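# Prepare the cylindrical grinder for a work order

## Task

Without assuming anything about how the previous shift left the grinder, prepare it for the work order. Set the control's registers to the values given by the work order and the machine card. Run a dressing cycle on the wheel. Set gauge_zero so that the gauge's reading of the master shaft matches the value on its certificate. Do not grind any shaft. At the end, the machine and bench must both be idle with no alarm standing. The wheel head must be at its rest position, the centres and rests must hold nothing, the guard must be shut, and the master shaft must lie in its cradle.

## Robot and tools

ROBOT AND FRAMES. There is one arm with a two-finger gripper. Its base sits at (0, 0, +0.059) m in the scene frame. The scene frame's origin is on the table top under the base, +z is up, and +y is to the left when looking along +x. The grinder stands behind the base, toward -x, with its front facing the arm and its headstock toward -y. Result lines give end_effector_position in metres and end_effector_quat_wxyz. The position is the point between the closed pads, and the fingertips reach about 9 to 33 mm past it. The gripper's fingers point along its own +z axis and close along its y axis.

ARM MOTION (execute_actions rows, move target). A row holds 9 numbers, each in [-1, 1], in this order: dx, dy, dz, rx, ry, rz, position, force_limit, speed. The first six are an offset, not a pose. They are measured from the "Hand target" as it stood when the action or move began, and along that Hand target's own axes. 1.0 equals 0.6 m or 180 degrees. rx, ry, rz form a single rotation vector. Every row in an action counts from that same starting pose. Repeating an offset therefore keeps moving the arm further. An action can hold up to 15 rows, and each row lasts one step of 1/30 s. "steps" runs from 1 to 450 and defaults to 15. For a smooth start, increase the offset a little with each row.

GRIPPER. position runs from +1 (fully open, 140 mm) to -1 (close until blocked); the pads meet at about -0.8. force_limit and speed each run from -1 to +1, and both start at +1. A slow close at force_limit -1 grips at about 14 N; faster closes grip much harder. To keep the gripper unchanged, repeat its last three numbers, because 0 counts as a real command. object_status values: 2 = stopped while closing (held), 3 = reached the position or pads met, 0 = still moving, 1 = blocked while opening. Grip with the fingertip quarter of the pads. Grips closer to the palm can fold the fingers and end up loose or too tight.

MOVE TOOL. move(target = one row or a list of up to 15 rows, all as offsets from the same Hand target; speed in m/s from 0.002 to 1, default 0.25; blend in m; stop_force in N from 12 to 80, which ends the path on contact; zero; blocking; cameras). The result's move: line shows done, off_target, held, moving or fault, along with the limits that acted. The arm is stiff. Use stop_force with a slow speed when approaching contact. Leave stop_force out when backing away from something. wait(seconds 0 to 10) lets time pass. stop brakes a running move. zoom_image(camera, region [x0,y0,x1,y1] in pixels, at most 504 per side) enlarges part of the newest image. show_instructions displays the reference pages: work order, machine card, and certificate. finished_scene(scene) ends the scene.

DEVICES. Devices take commands in an action as {"machine": {...}} or {"bench": {"measure": true}}. The machine also accepts a list of up to 8 objects. Within one object, keys act in this order: reset, write, then the rest. Writing a register takes one object that states register, value (-9999 to 9999, in the register's own unit, mm for lengths) and write: true together. Available keys: guard shut/open, quill forward/back, page setup/sizes/readings, cycle_start, feed_hold, reset, home, gauge, dress, air_blast. "until" ends an action early once device fields match. Numbers need a comparison, for example {"machine": {"state": "idle"}} or {"all": {"status": "ended"}}. An unknown word or an out-of-range value makes the whole call fail.

RESULT FIELDS. machine state is one of idle, running, held, done, alarm or busy. Other fields: guard_state, guard_edge, quill_state (back, clamped, forward_empty, between), entry (the answer to the last entry or key, such as taken or a refused_ reason), and alarm. A line named after the current page lists its registers. setup holds program, g54_z, wheel_d, sparkout_s, dress_depth, gauge_at, gauge_zero, revisions and stored programs. sizes holds size_1 to size_3 and aim_1 to aim_3. readings holds gauge_d values, pos_x, pos_z, load_peak and cycles. For the bench, state, message and readings count, and rows no_1 to no_11, are in mm or in % of the reject level.

PROCEDURE HINTS. First read every setup and sizes register and compare it with the reference pages. Fix the program number, offset, sparkout, dress depth and the size corrections, and check the stored program's revision. Clear any alarm with reset. Take the wheel head to its rest with home. With the guard shut and the arm out of the guarded space, press dress. To gauge, open the guard and draw the quill back. The arm then lifts the master shaft from its cradle and lays it on the rests with its drive end toward the headstock. Withdraw the arm completely, send quill forward, shut the guard, set gauge_at, and press gauge. Adjust gauge_zero until gauge_d matches the certificate. Then reverse the steps: open the guard, draw the quill back, return the shaft to its cradle, send the quill forward, and shut the guard. Never press cycle_start.

AVOID. Any part of the arm, or a shaft reaching down into the guarded space, during a machine key gives cell_fault. Do not strike the guard's sensing edge. Do not drop the shaft or push anything off the table. Avoid forces of 150 N or more and joint torques at their limits; the wrist limit is 35.2 N m. Either one stops the arm for 10 s. Do not hold the shaft far from its middle. Do not leave the arm stretched out long, as its motors overheat.

Each tool is called after ">>>" as a command line: name --argument value for each argument, lists and objects as JSON in quotes; but a table of rows of numbers goes row by row, as --pt "numbers of a row", without its own name.

Reference images:

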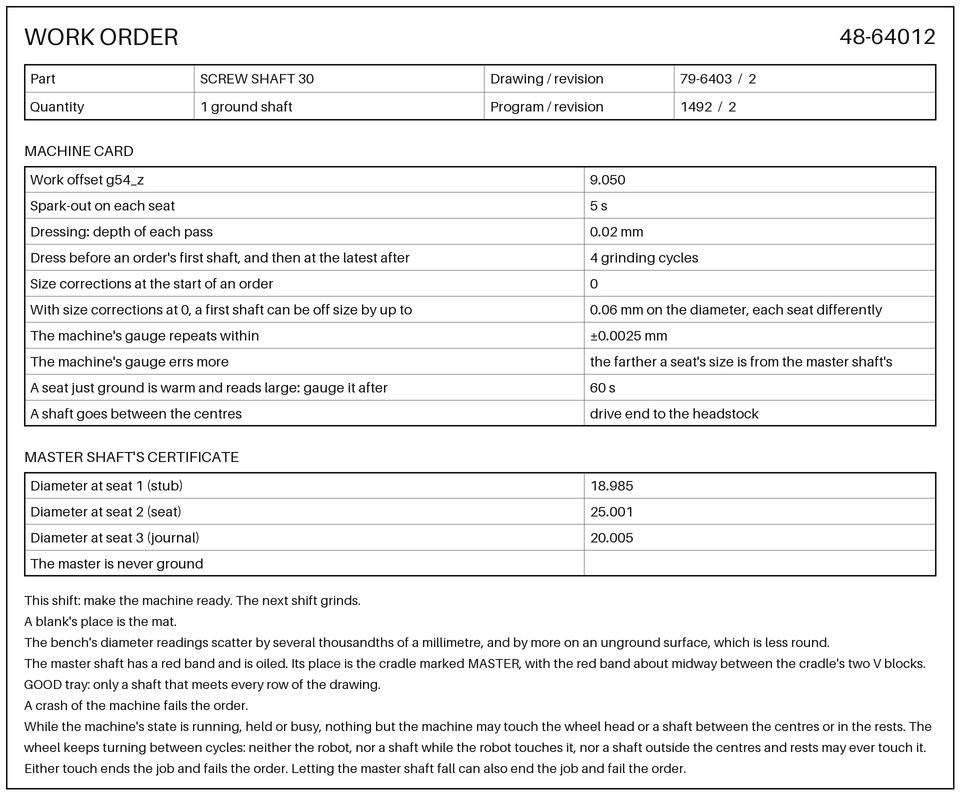

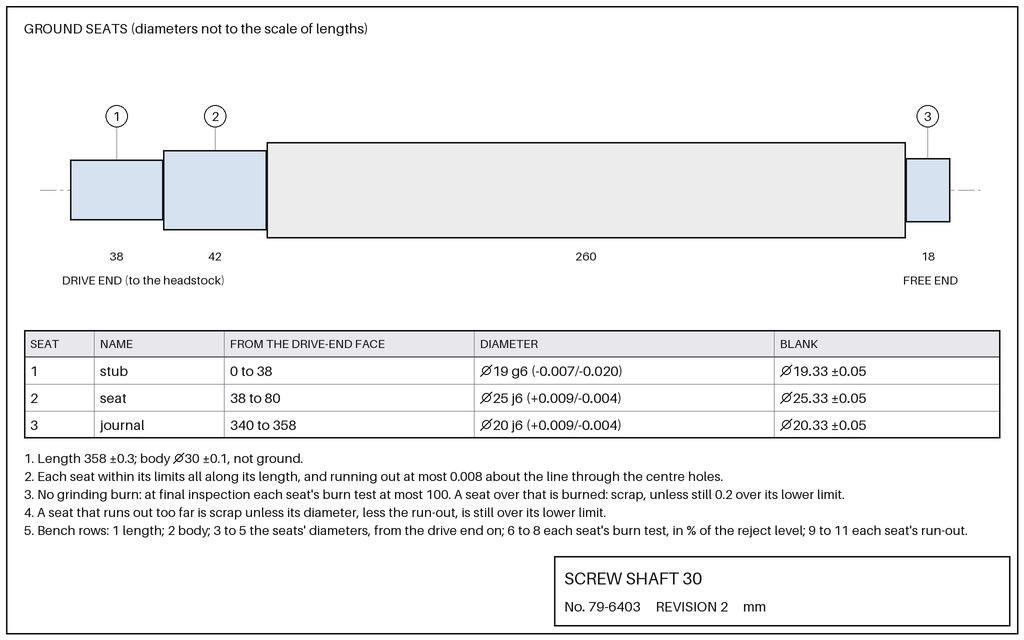

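## Session

>>> execute_actions --actions '[]'

Scene clock: 0.00 s.
end_effector_position=(+0.4933, +0.0847, +0.3302) position_measured=3 object_status=3 end_effector_quat_wxyz=(+0.004, +0.985, +0.171, -0.001)
Joint positions: [0.423 0.133 0.22 0 -1.657 1.485]
Joint velocities: within noise
Flange force (N): no reading
Wrist depth (mm): [414 411 - 408 390 - 423 / 436 438 - 431 445 433 443 / 453 449 451 459 459 402 465 / 470 133 - 480 481 412 135 / 105 124 554 - 463 - 111 / - - 555 - - - - / - - 519 528 541 - -]
Hand target: +0.4933, +0.0847, +0.3302; +0.004, +0.985, +0.171, -0.001
Tool commands: gripper/position=+1.0 gripper/force_limit=+1.0 gripper/speed=+1.0
machine.setup: program=+6801 g54_z=+9.050 wheel_d=+296.987 sparkout_s=+5.0 dress_depth=+0.020 gauge_at=+1 gauge_zero=-0.009 program_revision=+6 since_dress=+1 stored1_number=+9000 stored1_revision=+1 stored2_number=+6801 stored2_revision=+6 stored3_number=+1492 stored3_revision=+2 stored4_number=+6946 stored4_revision=+3
machine: state=idle guard_state=shut guard_edge=clear quill_state=forward_empty guard_answer=taken quill_answer=taken page=setup entry=no_entry entries=0 alarm=no_alarm idle_s=3600 queue=idle queue_left=0
bench: message=nothing_yet readings=0 no_1=0.000 no_2=0.000 no_3=0.000 no_4=0.000 no_5=0.000 no_6=0 no_7=0 no_8=0 no_9=0.000 no_10=0.000 no_11=0.000

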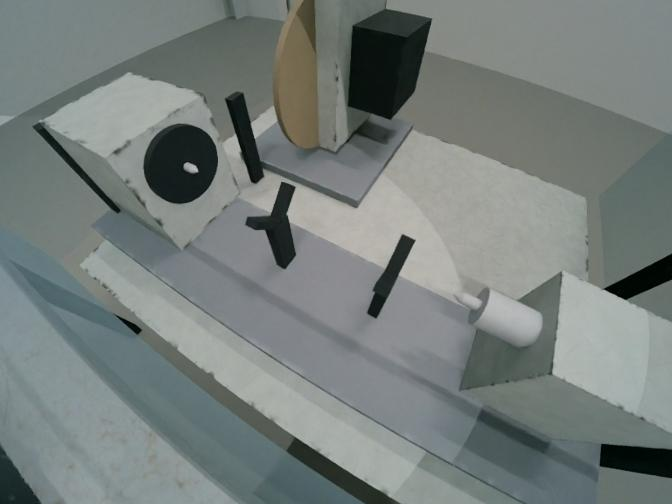

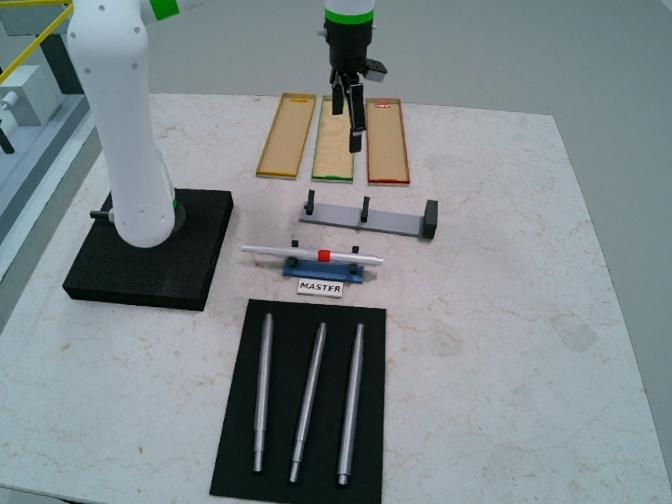

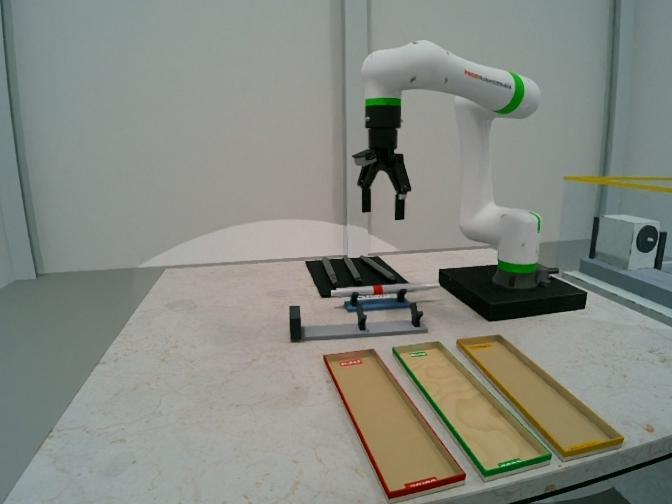

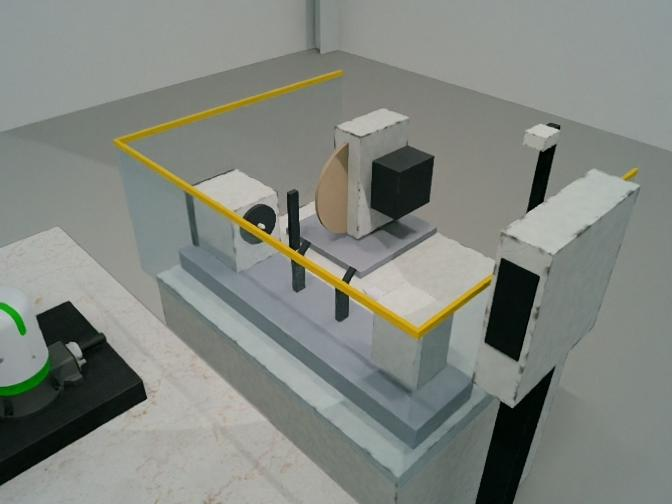

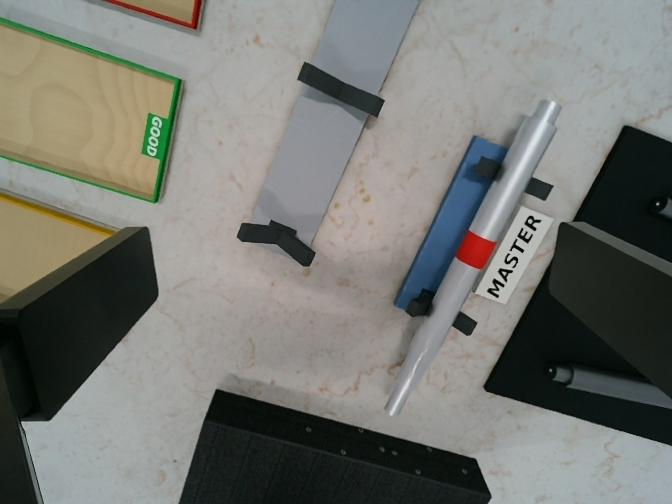

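>>> execute_actions --actions '[{"machine":[{"register":"program","value":1492,"write":true},{"register":"g54_z","value":9.05,"write":true},{"register":"sparkout_s","value":5,"write":true},{"register":"dress_depth","value":0.02,"write":true},{"register":"size_1","value":0,"write":true},{"register":"size_2","value":0,"write":true},{"register":"size_3","value":0,"write":true},{"page":"sizes"}],"steps":150,"until":{"all":{"status":"ended"}}},{"steps":2},{"machine":{"page":"readings"},"steps":2}]'

>>> execute_actions --actions '[{"machine":{"page":"setup"},"steps":2},{"machine":[{"air_blast":true},{"dress":true}],"steps":450,"until":{"all":{"status":"ended"}}}]'

Scene clock: 64.77 s.
end_effector_position=(+0.4933, +0.0847, +0.3302) position_measured=3 object_status=3 end_effector_quat_wxyz=(+0.004, +0.985, +0.171, -0.001)
Joint positions: [0.423 0.133 0.22 0 -1.657 1.485]
Flange force (N): [0.5 1.0 2.0]
Flange force at the end of the 1st action (N): [0.4 1.0 1.9]
Flange force at the end of the 2nd action (N): [0.5 1.0 2.2]
Wrist depth (mm): [421 425 - 414 432 - - / 434 433 - 429 437 - - / 447 445 - 454 433 408 462 / 472 133 - - 479 150 129 / 105 519 - - 449 520 111 / - - 528 - - - - / 581 593 523 527 540 - -]
Hand target: +0.4933, +0.0847, +0.3302; +0.004, +0.985, +0.171, -0.001
Tool commands: gripper/position=+1.0 gripper/force_limit=+1.0 gripper/speed=+1.0
machine.readings: gauge_d=+0.000 gauge_d_1=+0.000 gauge_d_2=+0.000 gauge_d_3=+0.000 pos_x=+0.000 pos_z=+0.000 load_peak=+0.0 cycles=+0
machine: state=idle guard_state=shut guard_edge=clear quill_state=forward_empty guard_answer=taken quill_answer=taken page=readings entry=taken entries=7 alarm=no_alarm idle_s=3664 queue=done queue_left=0
bench: message=nothing_yet readings=0 no_1=0.000 no_2=0.000 no_3=0.000 no_4=0.000 no_5=0.000 no_6=0 no_7=0 no_8=0 no_9=0.000 no_10=0.000 no_11=0.000

Scene clock: 80.03 s.
end_effector_position=(+0.4933, +0.0847, +0.3302) position_measured=3 object_status=3 end_effector_quat_wxyz=(+0.004, +0.985, +0.171, -0.001)
Joint positions: [0.423 0.133 0.22 0 -1.657 1.485]
Flange force (N): [1.4 1.0 2.0]
Flange force at the end of the 1st action (N): [0.7 1.0 2.4]
Wrist depth (mm): [425 407 - 407 - - - / 435 436 - 430 - - - / 460 453 454 453 466 411 483 / 475 133 - - 473 151 135 / 105 142 - - 459 529 111 / 559 - 521 556 - 551 553 / 570 - 522 530 540 574 -]
Hand target: +0.4933, +0.0847, +0.3302; +0.004, +0.985, +0.171, -0.001
Tool commands: gripper/position=+1.0 gripper/force_limit=+1.0 gripper/speed=+1.0
machine.setup: program=+1492 g54_z=+9.050 wheel_d=+296.987 sparkout_s=+5.0 dress_depth=+0.020 gauge_at=+1 gauge_zero=-0.009 program_revision=+2 since_dress=+1 stored1_number=+9000 stored1_revision=+1 stored2_number=+6801 stored2_revision=+6 stored3_number=+1492 stored3_revision=+2 stored4_number=+6946 stored4_revision=+3
machine: state=running guard_state=shut guard_edge=clear quill_state=forward_empty guard_answer=taken quill_answer=taken page=setup entry=taken entries=9 alarm=no_alarm idle_s=3679 queue=running queue_left=0
bench: message=nothing_yet readings=0 no_1=0.000 no_2=0.000 no_3=0.000 no_4=0.000 no_5=0.000 no_6=0 no_7=0 no_8=0 no_9=0.000 no_10=0.000 no_11=0.000

>>> move --target '[-0.1837,0.2262,0.05,0,0,0.1094,1,1,1]' --cameras '["cam_wrist","cam_low","cam_high"]'

Scene clock: 141.70 s.
end_effector_position=(+0.4352, -0.0804, +0.3016) position_measured=3 object_status=3 end_effector_quat_wxyz=(+0.004, +1.000, +0.000, +0.000)
Joint positions: [0.105 -0.017 -0.008 0 -1.579 1.46]
Flange force (N): [-1.1 -0.2 1.8]
Wrist depth (mm): [337 378 - 341 - 388 374 / - 401 421 396 413 405 396 / - 409 - 415 - 419 432 / 446 435 - 394 - 147 135 / 105 142 - - 505 - 111 / - 485 485 474 493 - - / - 475 479 479 485 - -]
Hand target: +0.4352, -0.0804, +0.3015; +0.004, +1.000, +0.000, +0.000
Off the commanded pose: 0.000 m, 0 deg.
machine.setup: program=+1492 g54_z=+9.050 wheel_d=+296.907 sparkout_s=+5.0 dress_depth=+0.020 gauge_at=+1 gauge_zero=-0.009 program_revision=+2 since_dress=+0 stored1_number=+9000 stored1_revision=+1 stored2_number=+6801 stored2_revision=+6 stored3_number=+1492 stored3_revision=+2 stored4_number=+6946 stored4_revision=+3
machine: state=idle guard_state=shut guard_edge=clear quill_state=forward_empty guard_answer=taken quill_answer=taken page=setup entry=taken entries=9 alarm=no_alarm idle_s=3740 queue=done queue_left=0
bench: message=nothing_yet readings=0 no_1=0.000 no_2=0.000 no_3=0.000 no_4=0.000 no_5=0.000 no_6=0 no_7=0 no_8=0 no_9=0.000 no_10=0.000 no_11=0.000
move: done
camera_calibration:
cam_wrist: T_world_to_cam=[[-0.0089059, -0.999394, 0.0336476, -0.0819682], [-0.942486, 0.0196327, 0.333668, 0.319822], [-0.334127, -0.0287408, -0.94209, 0.571045], [0, 0, 0, 1]] pos_world=[0.491499, -0.0717853, 0.434019]
Images, in order (width x height): cam_high 672x504, cam_low 672x504, cam_wrist 672x504.

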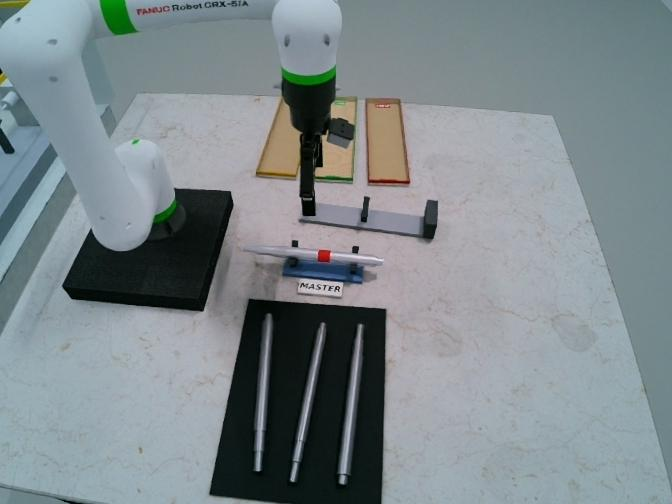

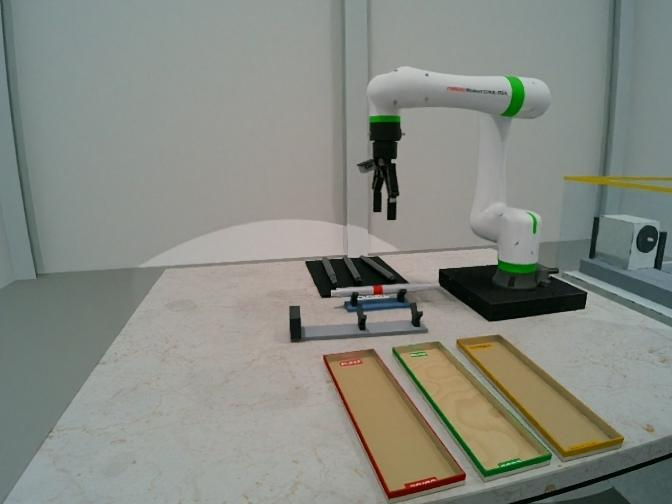

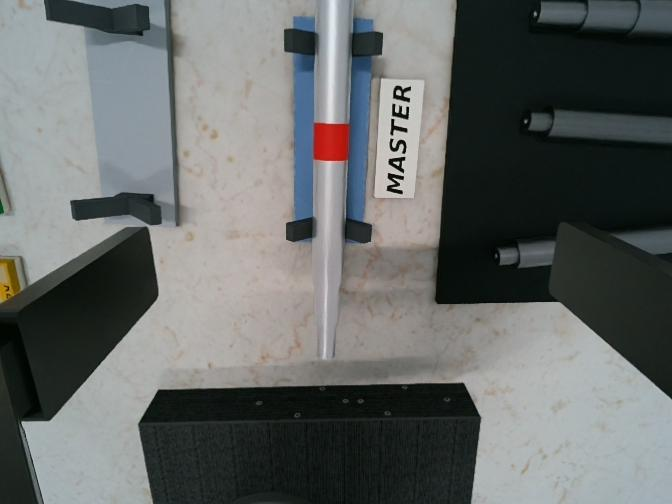

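>>> move --target '[0.005,-0.004,0.269,0,0,0.0133,-0.08,1,1]' --cameras '["cam_wrist","cam_low"]'

Scene clock: 189.70 s.
end_effector_position=(+0.4381, -0.0793, +0.1401) position_measured=139 object_status=3 end_effector_quat_wxyz=(+0.004, +1.000, -0.021, +0.000)
Joint positions: [0.11 0.062 -0.311 0 -1.197 1.413]
Flange force (N): [0.5 1.0 2.0]
Wrist depth (mm): [236 246 242 187 248 246 242 / 248 - 254 199 258 257 252 / 261 - 268 210 - 268 269 / 271 - 147 224 144 278 284 / - 90 108 238 234 94 92 / - 77 326 256 330 - 78 / - - - 341 349 - -]
Hand target: +0.4381, -0.0793, +0.1401; +0.004, +1.000, -0.021, +0.000
Off the commanded pose: 0.000 m, 0 deg.
machine.setup: program=+1492 g54_z=+9.050 wheel_d=+296.907 sparkout_s=+5.0 dress_depth=+0.020 gauge_at=+1 gauge_zero=-0.009 program_revision=+2 since_dress=+0 stored1_number=+9000 stored1_revision=+1 stored2_number=+6801 stored2_revision=+6 stored3_number=+1492 stored3_revision=+2 stored4_number=+6946 stored4_revision=+3
machine: state=idle guard_state=shut guard_edge=clear quill_state=forward_empty guard_answer=taken quill_answer=taken page=setup entry=taken entries=9 alarm=no_alarm idle_s=3788 queue=done queue_left=0
bench: message=nothing_yet readings=0 no_1=0.000 no_2=0.000 no_3=0.000 no_4=0.000 no_5=0.000 no_6=0 no_7=0 no_8=0 no_9=0.000 no_10=0.000 no_11=0.000
move: done
camera_calibration:
cam_wrist: T_world_to_cam=[[-0.0506874, -0.998147, 0.0336748, -0.0569232], [-0.940838, 0.0590344, 0.333675, 0.378885], [-0.335044, -0.0147694, -0.942087, 0.421433], [0, 0, 0, 1]] pos_world=[0.494783, -0.0729606, 0.272519]
Images, in order (width x height): cam_low 672x504, cam_wrist 672x504.

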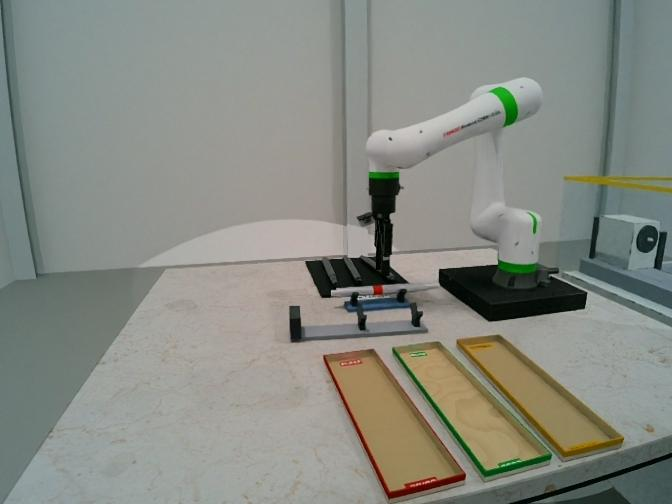

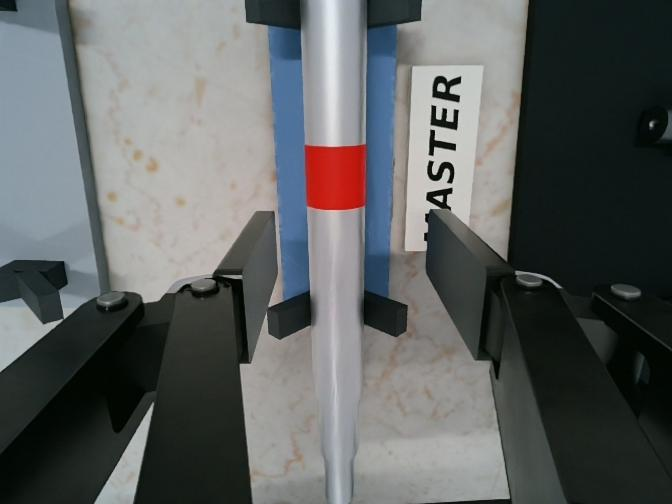

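>>> move --target '[0,-0.0062,0.0935,0,0,0,-0.08,1,1]' --speed 0.1

>>> execute_actions --actions '[{"rows":[[0,0,0,0,0,0,-1,1,-1]],"steps":75}]' --cameras '["cam_wrist"]'

Scene clock: 222.00 s.
end_effector_position=(+0.4382, -0.0759, +0.0840) position_measured=139 object_status=3 end_effector_quat_wxyz=(+0.004, +1.000, -0.021, +0.000)
Joint positions: [0.118 0.124 -0.389 0 -1.058 1.404]
Flange force (N): [-0.1 1.0 2.2]
Wrist depth (mm): [195 195 196 137 191 200 193 / - 206 204 143 199 212 201 / 217 216 213 152 209 219 211 / 223 225 147 159 164 228 223 / - 90 120 170 227 94 92 / - 77 253 181 - - 78 / - - - 192 278 - -]
Hand target: +0.4382, -0.0760, +0.0840; +0.004, +1.000, -0.021, +0.000
Off the commanded pose: 0.000 m, 0 deg.
machine.setup: program=+1492 g54_z=+9.050 wheel_d=+296.907 sparkout_s=+5.0 dress_depth=+0.020 gauge_at=+1 gauge_zero=-0.009 program_revision=+2 since_dress=+0 stored1_number=+9000 stored1_revision=+1 stored2_number=+6801 stored2_revision=+6 stored3_number=+1492 stored3_revision=+2 stored4_number=+6946 stored4_revision=+3
machine: state=idle guard_state=shut guard_edge=clear quill_state=forward_empty guard_answer=taken quill_answer=taken page=setup entry=taken entries=9 alarm=no_alarm idle_s=3820 queue=done queue_left=0
bench: message=nothing_yet readings=0 no_1=0.000 no_2=0.000 no_3=0.000 no_4=0.000 no_5=0.000 no_6=0 no_7=0 no_8=0 no_9=0.000 no_10=0.000 no_11=0.000
move: done

Scene clock: 224.70 s.
end_effector_position=(+0.4382, -0.0760, +0.0840) position_measured=189 object_status=2 end_effector_quat_wxyz=(+0.004, +1.000, -0.021, +0.000)
Joint positions: [0.118 0.124 -0.389 0 -1.058 1.404]
Flange force (N): [0.5 -25.7 -7.6]
Wrist depth (mm): [195 196 194 137 195 197 192 / - 206 199 142 196 212 200 / - 217 213 150 202 218 209 / 223 228 223 155 133 229 223 / 227 84 89 165 88 88 87 / - 72 - 179 - 65 72 / - - - 190 - - 72]
Hand target: +0.4382, -0.0760, +0.0840; +0.004, +1.000, -0.021, +0.000
Off the commanded pose: 0.000 m, 0 deg.
machine.setup: program=+1492 g54_z=+9.050 wheel_d=+296.907 sparkout_s=+5.0 dress_depth=+0.020 gauge_at=+1 gauge_zero=-0.009 program_revision=+2 since_dress=+0 stored1_number=+9000 stored1_revision=+1 stored2_number=+6801 stored2_revision=+6 stored3_number=+1492 stored3_revision=+2 stored4_number=+6946 stored4_revision=+3
machine: state=idle guard_state=shut guard_edge=clear quill_state=forward_empty guard_answer=taken quill_answer=taken page=setup entry=taken entries=9 alarm=no_alarm idle_s=3822 queue=done queue_left=0
bench: message=nothing_yet readings=0 no_1=0.000 no_2=0.000 no_3=0.000 no_4=0.000 no_5=0.000 no_6=0 no_7=0 no_8=0 no_9=0.000 no_10=0.000 no_11=0.000
camera_calibration:
cam_wrist: T_world_to_cam=[[-0.0506921, -0.998146, 0.0336764, -0.0518329], [-0.940838, 0.0590394, 0.333675, 0.39751], [-0.335045, -0.0147694, -0.942087, 0.368663], [0, 0, 0, 1]] pos_world=[0.494883, -0.0697606, 0.216419]
Images, in order (width x height): cam_wrist 672x504.

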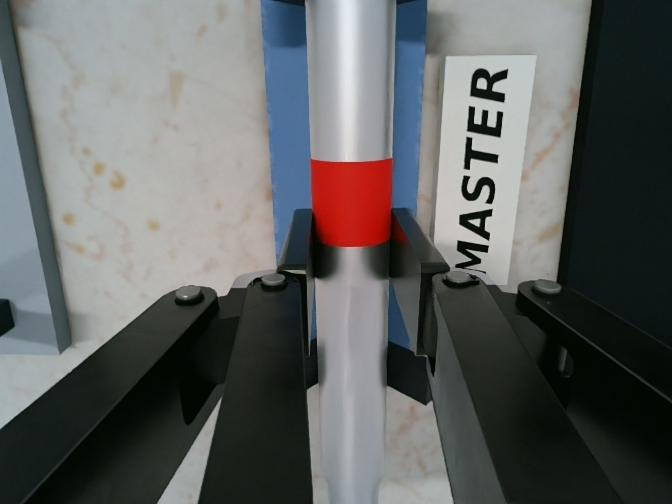

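>>> move --target '[0,-0.001,-0.08,0,0,0,-1,1,-1]' --speed 0.06 --cameras '["cam_wrist","cam_low"]'

Scene clock: 236.10 s.
end_effector_position=(+0.4383, -0.0750, +0.1319) position_measured=189 object_status=2 end_effector_quat_wxyz=(+0.004, +1.000, -0.021, +0.000)
Joint positions: [0.12 0.069 -0.325 0 -1.177 1.403]
Flange force (N): [-0.8 1.1 20.5]
Wrist depth (mm): [231 239 239 138 237 234 234 / 240 - 246 143 238 251 237 / 254 263 265 151 257 265 259 / 264 - 277 155 135 274 281 / 273 84 89 164 88 88 87 / - 73 - 176 - 65 72 / - - - 187 - - 72]
Hand target: +0.4383, -0.0750, +0.1320; +0.004, +1.000, -0.021, +0.000
Off the commanded pose: 0.000 m, 0 deg.
machine.setup: program=+1492 g54_z=+9.050 wheel_d=+296.907 sparkout_s=+5.0 dress_depth=+0.020 gauge_at=+1 gauge_zero=-0.009 program_revision=+2 since_dress=+0 stored1_number=+9000 stored1_revision=+1 stored2_number=+6801 stored2_revision=+6 stored3_number=+1492 stored3_revision=+2 stored4_number=+6946 stored4_revision=+3
machine: state=idle guard_state=shut guard_edge=clear quill_state=forward_empty guard_answer=taken quill_answer=taken page=setup entry=taken entries=9 alarm=no_alarm idle_s=3834 queue=done queue_left=0
bench: message=nothing_yet readings=0 no_1=0.000 no_2=0.000 no_3=0.000 no_4=0.000 no_5=0.000 no_6=0 no_7=0 no_8=0 no_9=0.000 no_10=0.000 no_11=0.000
move: done
camera_calibration:
cam_wrist: T_world_to_cam=[[-0.0506593, -0.998145, 0.0337707, -0.0524838], [-0.94084, 0.05904, 0.333669, 0.381565], [-0.335044, -0.0148694, -0.942085, 0.41383], [0, 0, 0, 1]] pos_world=[0.494983, -0.0687606, 0.264319]
Images, in order (width x height): cam_low 672x504, cam_wrist 672x504.

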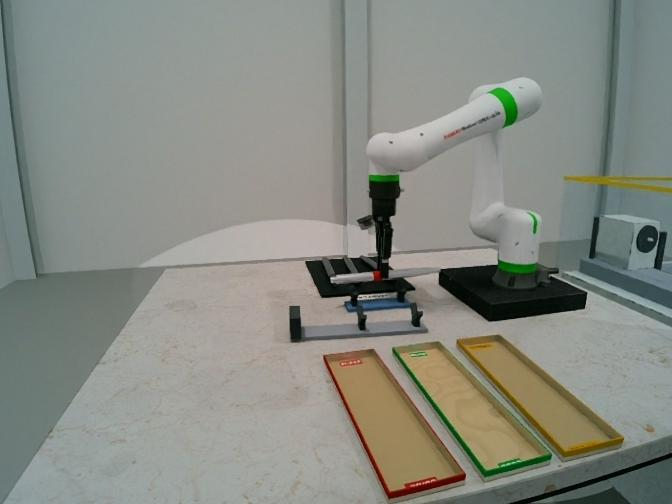

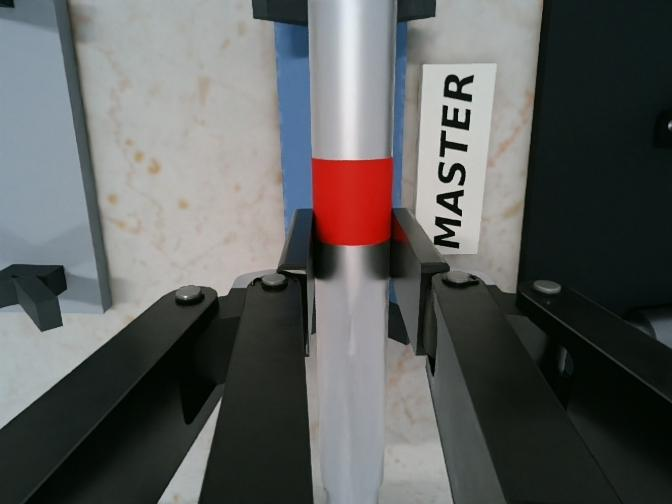

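>>> execute_actions --actions '[{"machine":[{"quill":"back"},{"guard":"open"}],"steps":200,"until":{"all":{"status":"ended"}}}]'

>>> move --pt "0 0 -0.48 0 0 0 -1 1 -1" --pt "-0.1008 -0.4962 -0.48 0 0 -0.0689 -1 1 -1" --pt "-0.5077 -0.8095 -0.48 0 0 -0.2078 -1 1 -1" --blend '[0.06,0.1,0]' --speed 0.2 --cameras '["cam_machine","cam_high"]'

Scene clock: 287.57 s.
end_effector_position=(+0.4383, -0.0750, +0.1320) position_measured=189 object_status=2 end_effector_quat_wxyz=(+0.004, +1.000, -0.021, +0.000)
Joint positions: [0.12 0.069 -0.325 0 -1.177 1.403]
Flange force (N): [1.0 1.1 18.9]
Wrist depth (mm): [229 236 238 138 237 239 235 / 243 251 251 143 243 250 246 / 254 - - 151 258 261 260 / 265 272 - 155 146 277 275 / 274 84 89 164 88 88 87 / - 72 - 176 - 65 72 / - - - 187 - - 72]
Hand target: +0.4383, -0.0750, +0.1320; +0.004, +1.000, -0.021, +0.000
Tool commands: gripper/position=-1.0 gripper/force_limit=+1.0 gripper/speed=-1.0
Off the commanded pose: 0.000 m, 0 deg.
machine.setup: program=+1492 g54_z=+9.050 wheel_d=+296.907 sparkout_s=+5.0 dress_depth=+0.020 gauge_at=+1 gauge_zero=-0.009 program_revision=+2 since_dress=+0 stored1_number=+9000 stored1_revision=+1 stored2_number=+6801 stored2_revision=+6 stored3_number=+1492 stored3_revision=+2 stored4_number=+6946 stored4_revision=+3
machine: state=idle guard_state=open guard_edge=clear quill_state=back guard_answer=taken quill_answer=taken page=setup entry=taken entries=9 alarm=no_alarm idle_s=3885 queue=done queue_left=0
bench: message=nothing_yet readings=0 no_1=0.000 no_2=0.000 no_3=0.000 no_4=0.000 no_5=0.000 no_6=0 no_7=0 no_8=0 no_9=0.000 no_10=0.000 no_11=0.000

Scene clock: 292.50 s.
end_effector_position=(+0.1545, +0.4252, +0.4163) position_measured=189 object_status=2 end_effector_quat_wxyz=(+0.004, +0.954, +0.301, -0.001)
Joint positions: [1.508 0.045 0.333 0 -1.859 0.668]
Flange force (N): [-0.3 -0.4 18.4]
Wrist depth (mm): [1185 - - 138 499 487 478 / 1241 - - 143 516 526 523 / 1268 - - 151 546 563 - / - - 582 156 135 582 594 / - 84 89 164 88 88 77 / - 72 - 176 - 65 72 / - - - 187 - - 72]
Hand target: +0.1544, +0.4252, +0.4163; +0.004, +0.954, +0.301, -0.001
Off the commanded pose: 0.000 m, 0 deg.
machine.setup: program=+1492 g54_z=+9.050 wheel_d=+296.907 sparkout_s=+5.0 dress_depth=+0.020 gauge_at=+1 gauge_zero=-0.009 program_revision=+2 since_dress=+0 stored1_number=+9000 stored1_revision=+1 stored2_number=+6801 stored2_revision=+6 stored3_number=+1492 stored3_revision=+2 stored4_number=+6946 stored4_revision=+3
machine: state=idle guard_state=open guard_edge=clear quill_state=back guard_answer=taken quill_answer=taken page=setup entry=taken entries=9 alarm=no_alarm idle_s=3890 queue=done queue_left=0
bench: message=nothing_yet readings=0 no_1=0.000 no_2=0.000 no_3=0.000 no_4=0.000 no_5=0.000 no_6=0 no_7=0 no_8=0 no_9=0.000 no_10=0.000 no_11=0.000
move: done
Images, in order (width x height): cam_high 672x504, cam_machine 672x504.

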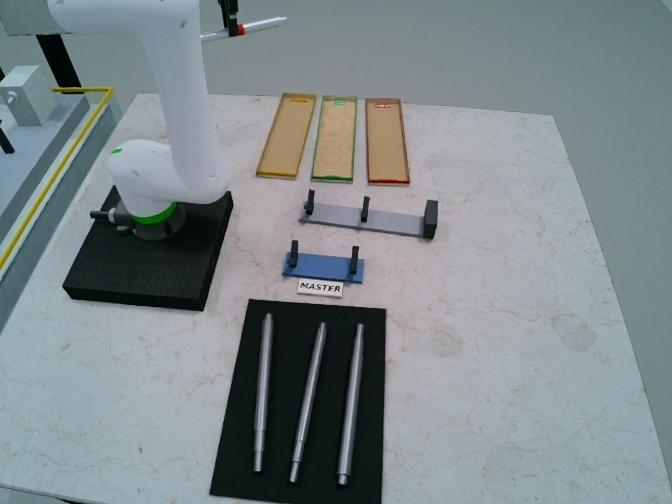

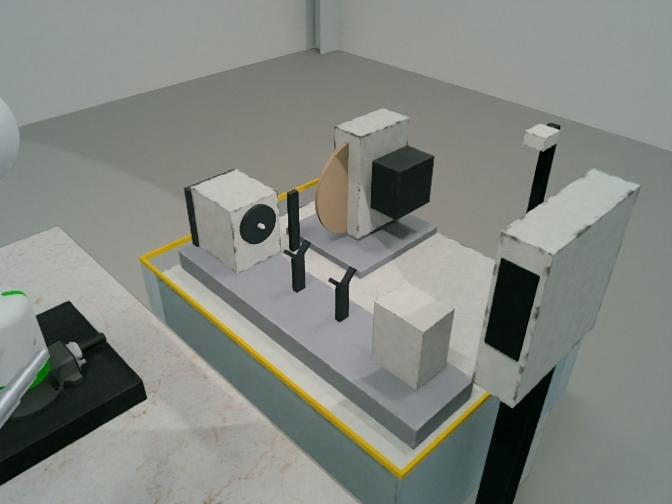

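>>> move --pt "-0.4223 -0.292 0 0 0 -0.1111 -1 1 -1" --pt "-0.8103 -0.293 0 0 0 -0.2222 -1 1 -1" --blend '[0.1,0]' --speed 0.2 --cameras '["cam_machine","cam_wrist"]'

Scene clock: 319.60 s.
end_effector_position=(-0.3446, +0.2903, +0.4176) position_measured=189 object_status=2 end_effector_quat_wxyz=(+0.003, +0.793, +0.609, -0.003)
Joint positions: [2.734 0.043 0.331 0 -1.859 0.14]
Flange force (N): [3.1 -0.6 18.2]
Wrist depth (mm): [442 455 - 138 - - - / 472 480 550 143 - 541 - / 501 499 - 151 - - 553 / 519 528 533 155 134 535 534 / 621 84 89 164 88 88 87 / - 72 - 176 - 65 72 / - - - 187 - - 72]
Hand target: -0.3447, +0.2903, +0.4176; +0.003, +0.793, +0.609, -0.003
Off the commanded pose: 0.000 m, 0 deg.
machine.setup: program=+1492 g54_z=+9.050 wheel_d=+296.907 sparkout_s=+5.0 dress_depth=+0.020 gauge_at=+1 gauge_zero=-0.009 program_revision=+2 since_dress=+0 stored1_number=+9000 stored1_revision=+1 stored2_number=+6801 stored2_revision=+6 stored3_number=+1492 stored3_revision=+2 stored4_number=+6946 stored4_revision=+3
machine: state=idle guard_state=open guard_edge=clear quill_state=back guard_answer=taken quill_answer=taken page=setup entry=taken entries=9 alarm=no_alarm idle_s=3916 queue=done queue_left=0
bench: message=nothing_yet readings=0 no_1=0.000 no_2=0.000 no_3=0.000 no_4=0.000 no_5=0.000 no_6=0 no_7=0 no_8=0 no_9=0.000 no_10=0.000 no_11=0.000
move: done
camera_calibration:
cam_wrist: T_world_to_cam=[[0.963249, -0.2672, 0.0274854, 0.402738], [-0.26033, -0.903447, 0.340604, 0.0390615], [-0.0661779, -0.335242, -0.939805, 0.61083], [0, 0, 0, 1]] pos_world=[-0.337344, 0.347677, 0.549687]
Images, in order (width x height): cam_machine 672x504, cam_wrist 672x504.

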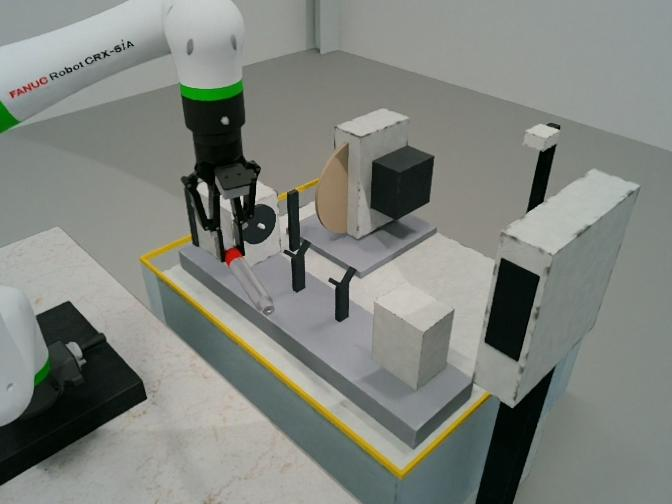

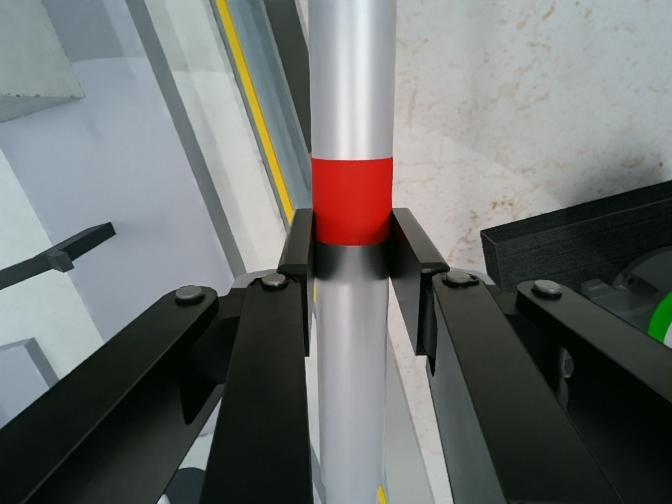

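>>> move --target '[-0.2911,-0.1204,-0.05,0,0,-0.0833,-1,1,-1]' --speed 0.15 --cameras '["cam_machine","cam_wrist","cam_centres"]'

Scene clock: 338.03 s.
end_effector_position=(-0.4596, +0.1405, +0.4488) position_measured=189 object_status=2 end_effector_quat_wxyz=(+0.002, +0.707, +0.707, -0.003)
Joint positions: [3.119 0.151 0.524 0 -1.944 0.016]
Flange force (N): [0.5 -0.9 19.0]
Wrist depth (mm): [- 482 479 138 - 530 541 / - 504 504 143 - - - / 574 526 534 151 161 573 528 / 616 581 562 155 134 609 530 / 627 84 89 164 88 88 87 / - 73 - 176 - 65 72 / - - - 187 - - 72]
Hand target: -0.4596, +0.1405, +0.4488; +0.003, +0.707, +0.707, -0.003
Off the commanded pose: 0.000 m, 0 deg.
machine.setup: program=+1492 g54_z=+9.050 wheel_d=+296.907 sparkout_s=+5.0 dress_depth=+0.020 gauge_at=+1 gauge_zero=-0.009 program_revision=+2 since_dress=+0 stored1_number=+9000 stored1_revision=+1 stored2_number=+6801 stored2_revision=+6 stored3_number=+1492 stored3_revision=+2 stored4_number=+6946 stored4_revision=+3
machine: state=idle guard_state=open guard_edge=clear quill_state=back guard_answer=taken quill_answer=taken page=setup entry=taken entries=9 alarm=no_alarm idle_s=3935 queue=done queue_left=0
bench: message=nothing_yet readings=0 no_1=0.000 no_2=0.000 no_3=0.000 no_4=0.000 no_5=0.000 no_6=0 no_7=0 no_8=0 no_9=0.000 no_10=0.000 no_11=0.000
move: done
camera_calibration:
cam_wrist: T_world_to_cam=[[0.999636, -0.00881738, 0.0254962, 0.453886], [-0.0169838, -0.939977, 0.340814, -0.0198933], [0.0209607, -0.341123, -0.939785, 0.623204], [0, 0, 0, 1]] pos_world=[-0.467122, 0.197892, 0.580886]
Images, in order (width x height): cam_centres 672x504, cam_machine 672x504, cam_wrist 672x504.

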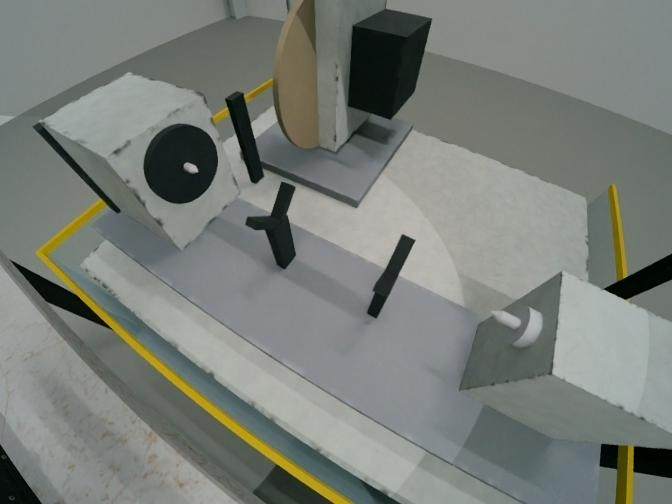

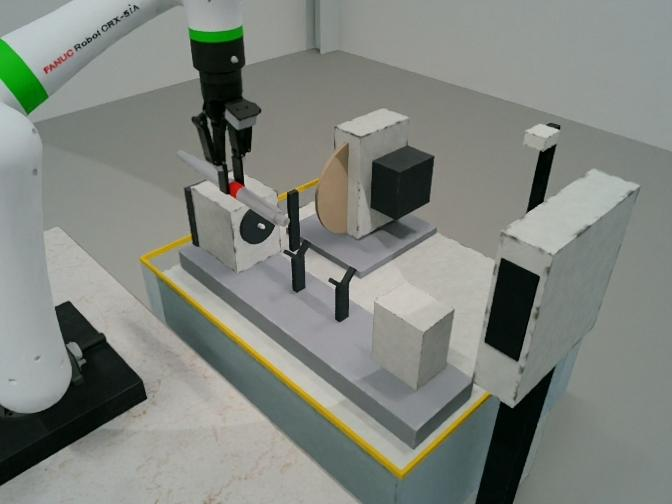

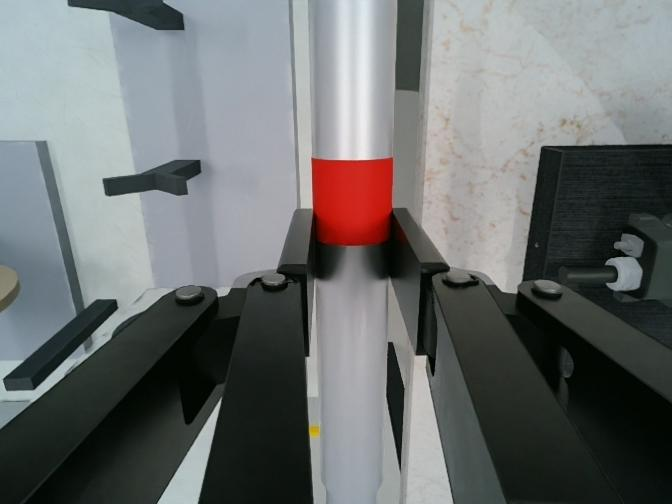

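>>> move --target '[-0.15,-0.0167,0.083,0,0,0,-1,1,-1]' --speed 0.12 --cameras '["cam_machine","cam_wrist","cam_centres"]'

Scene clock: 394.53 s.
end_effector_position=(-0.4697, +0.0502, +0.3997) position_measured=189 object_status=2 end_effector_quat_wxyz=(+0.003, +0.707, +0.707, -0.003)
Joint positions: [3.313 0.09 0.334 0 -1.815 -0.178]
Flange force (N): [0.5 -0.1 19.4]
Wrist depth (mm): [489 434 438 137 1145 - - / 491 459 458 143 1162 - 461 / 524 487 485 151 1248 - 479 / 535 407 441 155 133 566 499 / 339 84 89 164 88 88 77 / - 72 - 175 - 65 72 / - - - 187 - - 72]
Hand target: -0.4697, +0.0501, +0.3997; +0.003, +0.707, +0.707, -0.003
Off the commanded pose: 0.000 m, 0 deg.
machine.setup: program=+1492 g54_z=+9.050 wheel_d=+296.907 sparkout_s=+5.0 dress_depth=+0.020 gauge_at=+1 gauge_zero=-0.009 program_revision=+2 since_dress=+0 stored1_number=+9000 stored1_revision=+1 stored2_number=+6801 stored2_revision=+6 stored3_number=+1492 stored3_revision=+2 stored4_number=+6946 stored4_revision=+3
machine: state=idle guard_state=open guard_edge=clear quill_state=back guard_answer=taken quill_answer=taken page=setup entry=taken entries=9 alarm=no_alarm idle_s=3991 queue=done queue_left=0
bench: message=nothing_yet readings=0 no_1=0.000 no_2=0.000 no_3=0.000 no_4=0.000 no_5=0.000 no_6=0 no_7=0 no_8=0 no_9=0.000 no_10=0.000 no_11=0.000
move: done
camera_calibration:
cam_wrist: T_world_to_cam=[[0.999636, -0.00881738, 0.0254962, 0.464437], [-0.0169838, -0.939977, 0.340814, -0.0883048], [0.0209607, -0.341123, -0.939785, 0.546435], [0, 0, 0, 1]] pos_world=[-0.477222, 0.107492, 0.531786]
Images, in order (width x height): cam_centres 672x504, cam_machine 672x504, cam_wrist 672x504.

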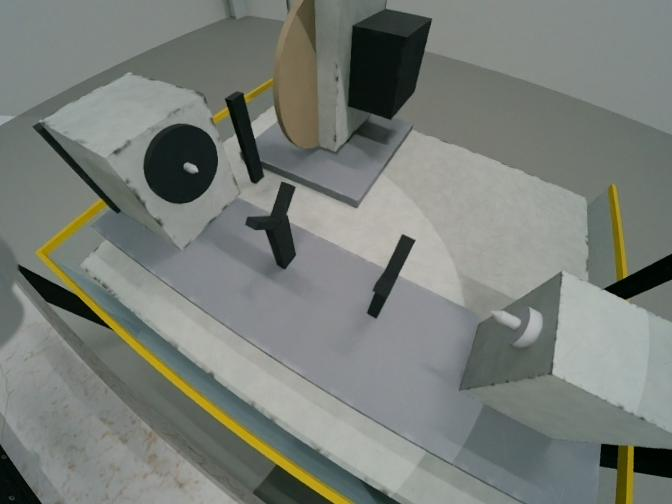

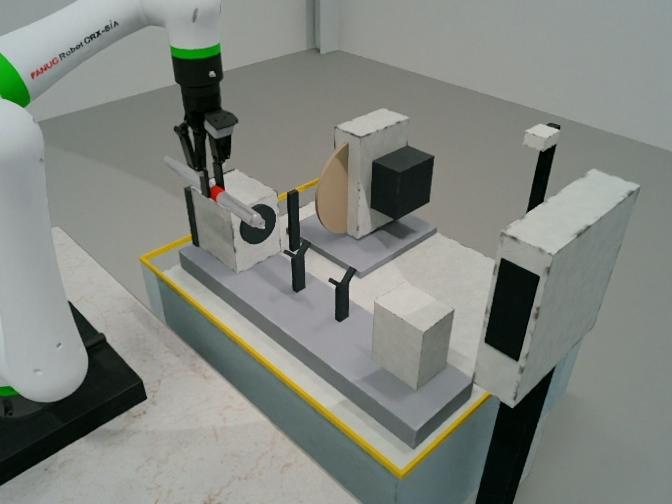

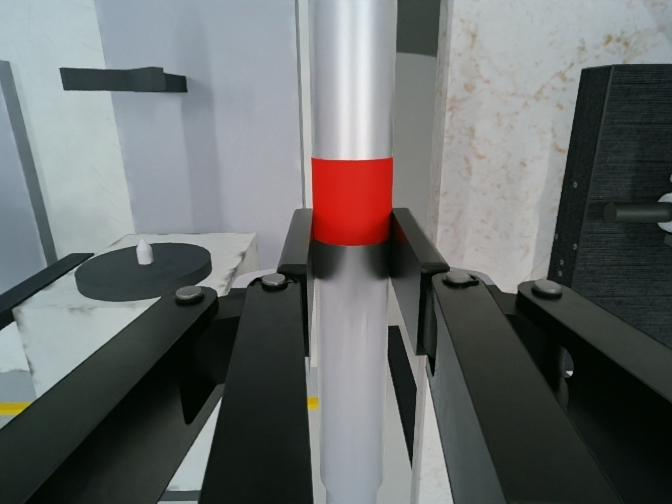

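>>> zoom_image --camera "cam_wrist" --region '[0, 40, 310, 310]'

>>> zoom_image --camera "cam_centres" --region '[130, 100, 450, 340]'

Scaled by 1.626 from the camera's 672x504 image, which has a finer 960x720 frame.

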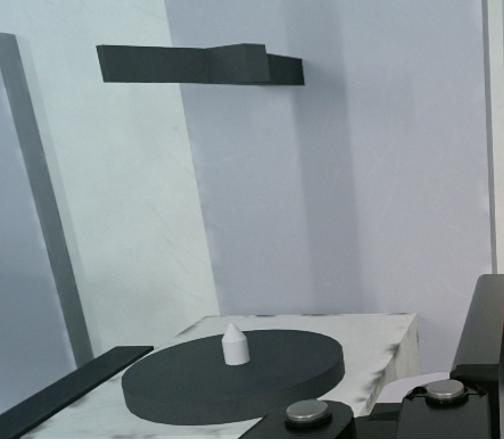

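Scaled by 1.575 from the camera's 672x504 image, which has a finer 960x720 frame.

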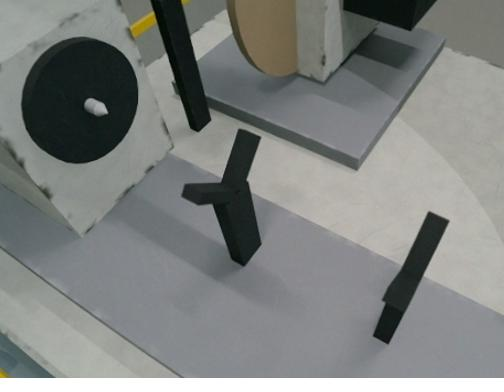

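>>> move --pt "0.249 0 0 0 0 0 -1 1 -1" --pt "0.249 -0.269 0 0 0 0 -1 1 -1" --pt "0.249 -0.269 0.12 0 0 0 -1 1 -1" --blend '[0.04,0.03,0]' --speed 0.12 --cameras '["cam_machine","cam_wrist","cam_centres"]'

Scene clock: 453.40 s.
end_effector_position=(-0.6311, +0.1990, +0.3267) position_measured=189 object_status=2 end_effector_quat_wxyz=(+0.003, +0.707, +0.707, -0.003)
Joint positions: [3.031 0.597 0.834 0 -1.808 0.105]
Flange force (N): [0.9 0.0 17.8]
Wrist depth (mm): [- 423 379 138 371 1078 - / 464 448 - 143 391 457 446 / - - 405 151 407 1168 - / 469 471 - 155 146 1281 - / 486 84 89 164 88 88 77 / - 72 - 176 - 65 72 / - - - 187 - - 72]
Hand target: -0.6311, +0.1990, +0.3266; +0.003, +0.707, +0.707, -0.003
Off the commanded pose: 0.000 m, 0 deg.
machine.setup: program=+1492 g54_z=+9.050 wheel_d=+296.907 sparkout_s=+5.0 dress_depth=+0.020 gauge_at=+1 gauge_zero=-0.009 program_revision=+2 since_dress=+0 stored1_number=+9000 stored1_revision=+1 stored2_number=+6801 stored2_revision=+6 stored3_number=+1492 stored3_revision=+2 stored4_number=+6946 stored4_revision=+3
machine: state=idle guard_state=open guard_edge=clear quill_state=back guard_answer=taken quill_answer=taken page=setup entry=taken entries=9 alarm=no_alarm idle_s=4049 queue=done queue_left=0
bench: message=nothing_yet readings=0 no_1=0.000 no_2=0.000 no_3=0.000 no_4=0.000 no_5=0.000 no_6=0 no_7=0 no_8=0 no_9=0.000 no_10=0.000 no_11=0.000
move: done
camera_calibration:
cam_wrist: T_world_to_cam=[[0.999636, -0.0086897, 0.0255569, 0.628895], [-0.0168844, -0.939979, 0.340814, 0.0738942], [0.0210614, -0.341121, -0.939783, 0.531976], [0, 0, 0, 1]] pos_world=[-0.638622, 0.256392, 0.458686]
Images, in order (width x height): cam_centres 672x504, cam_machine 672x504, cam_wrist 672x504.

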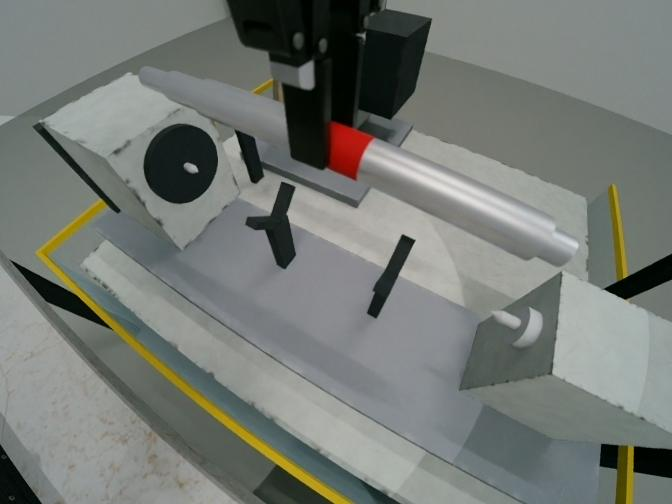

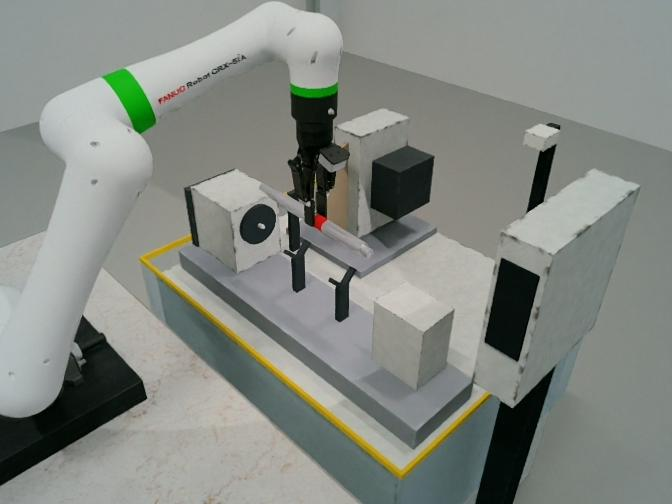

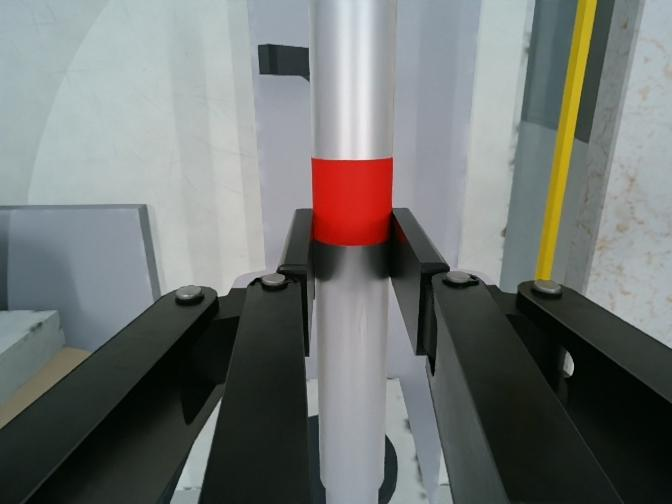

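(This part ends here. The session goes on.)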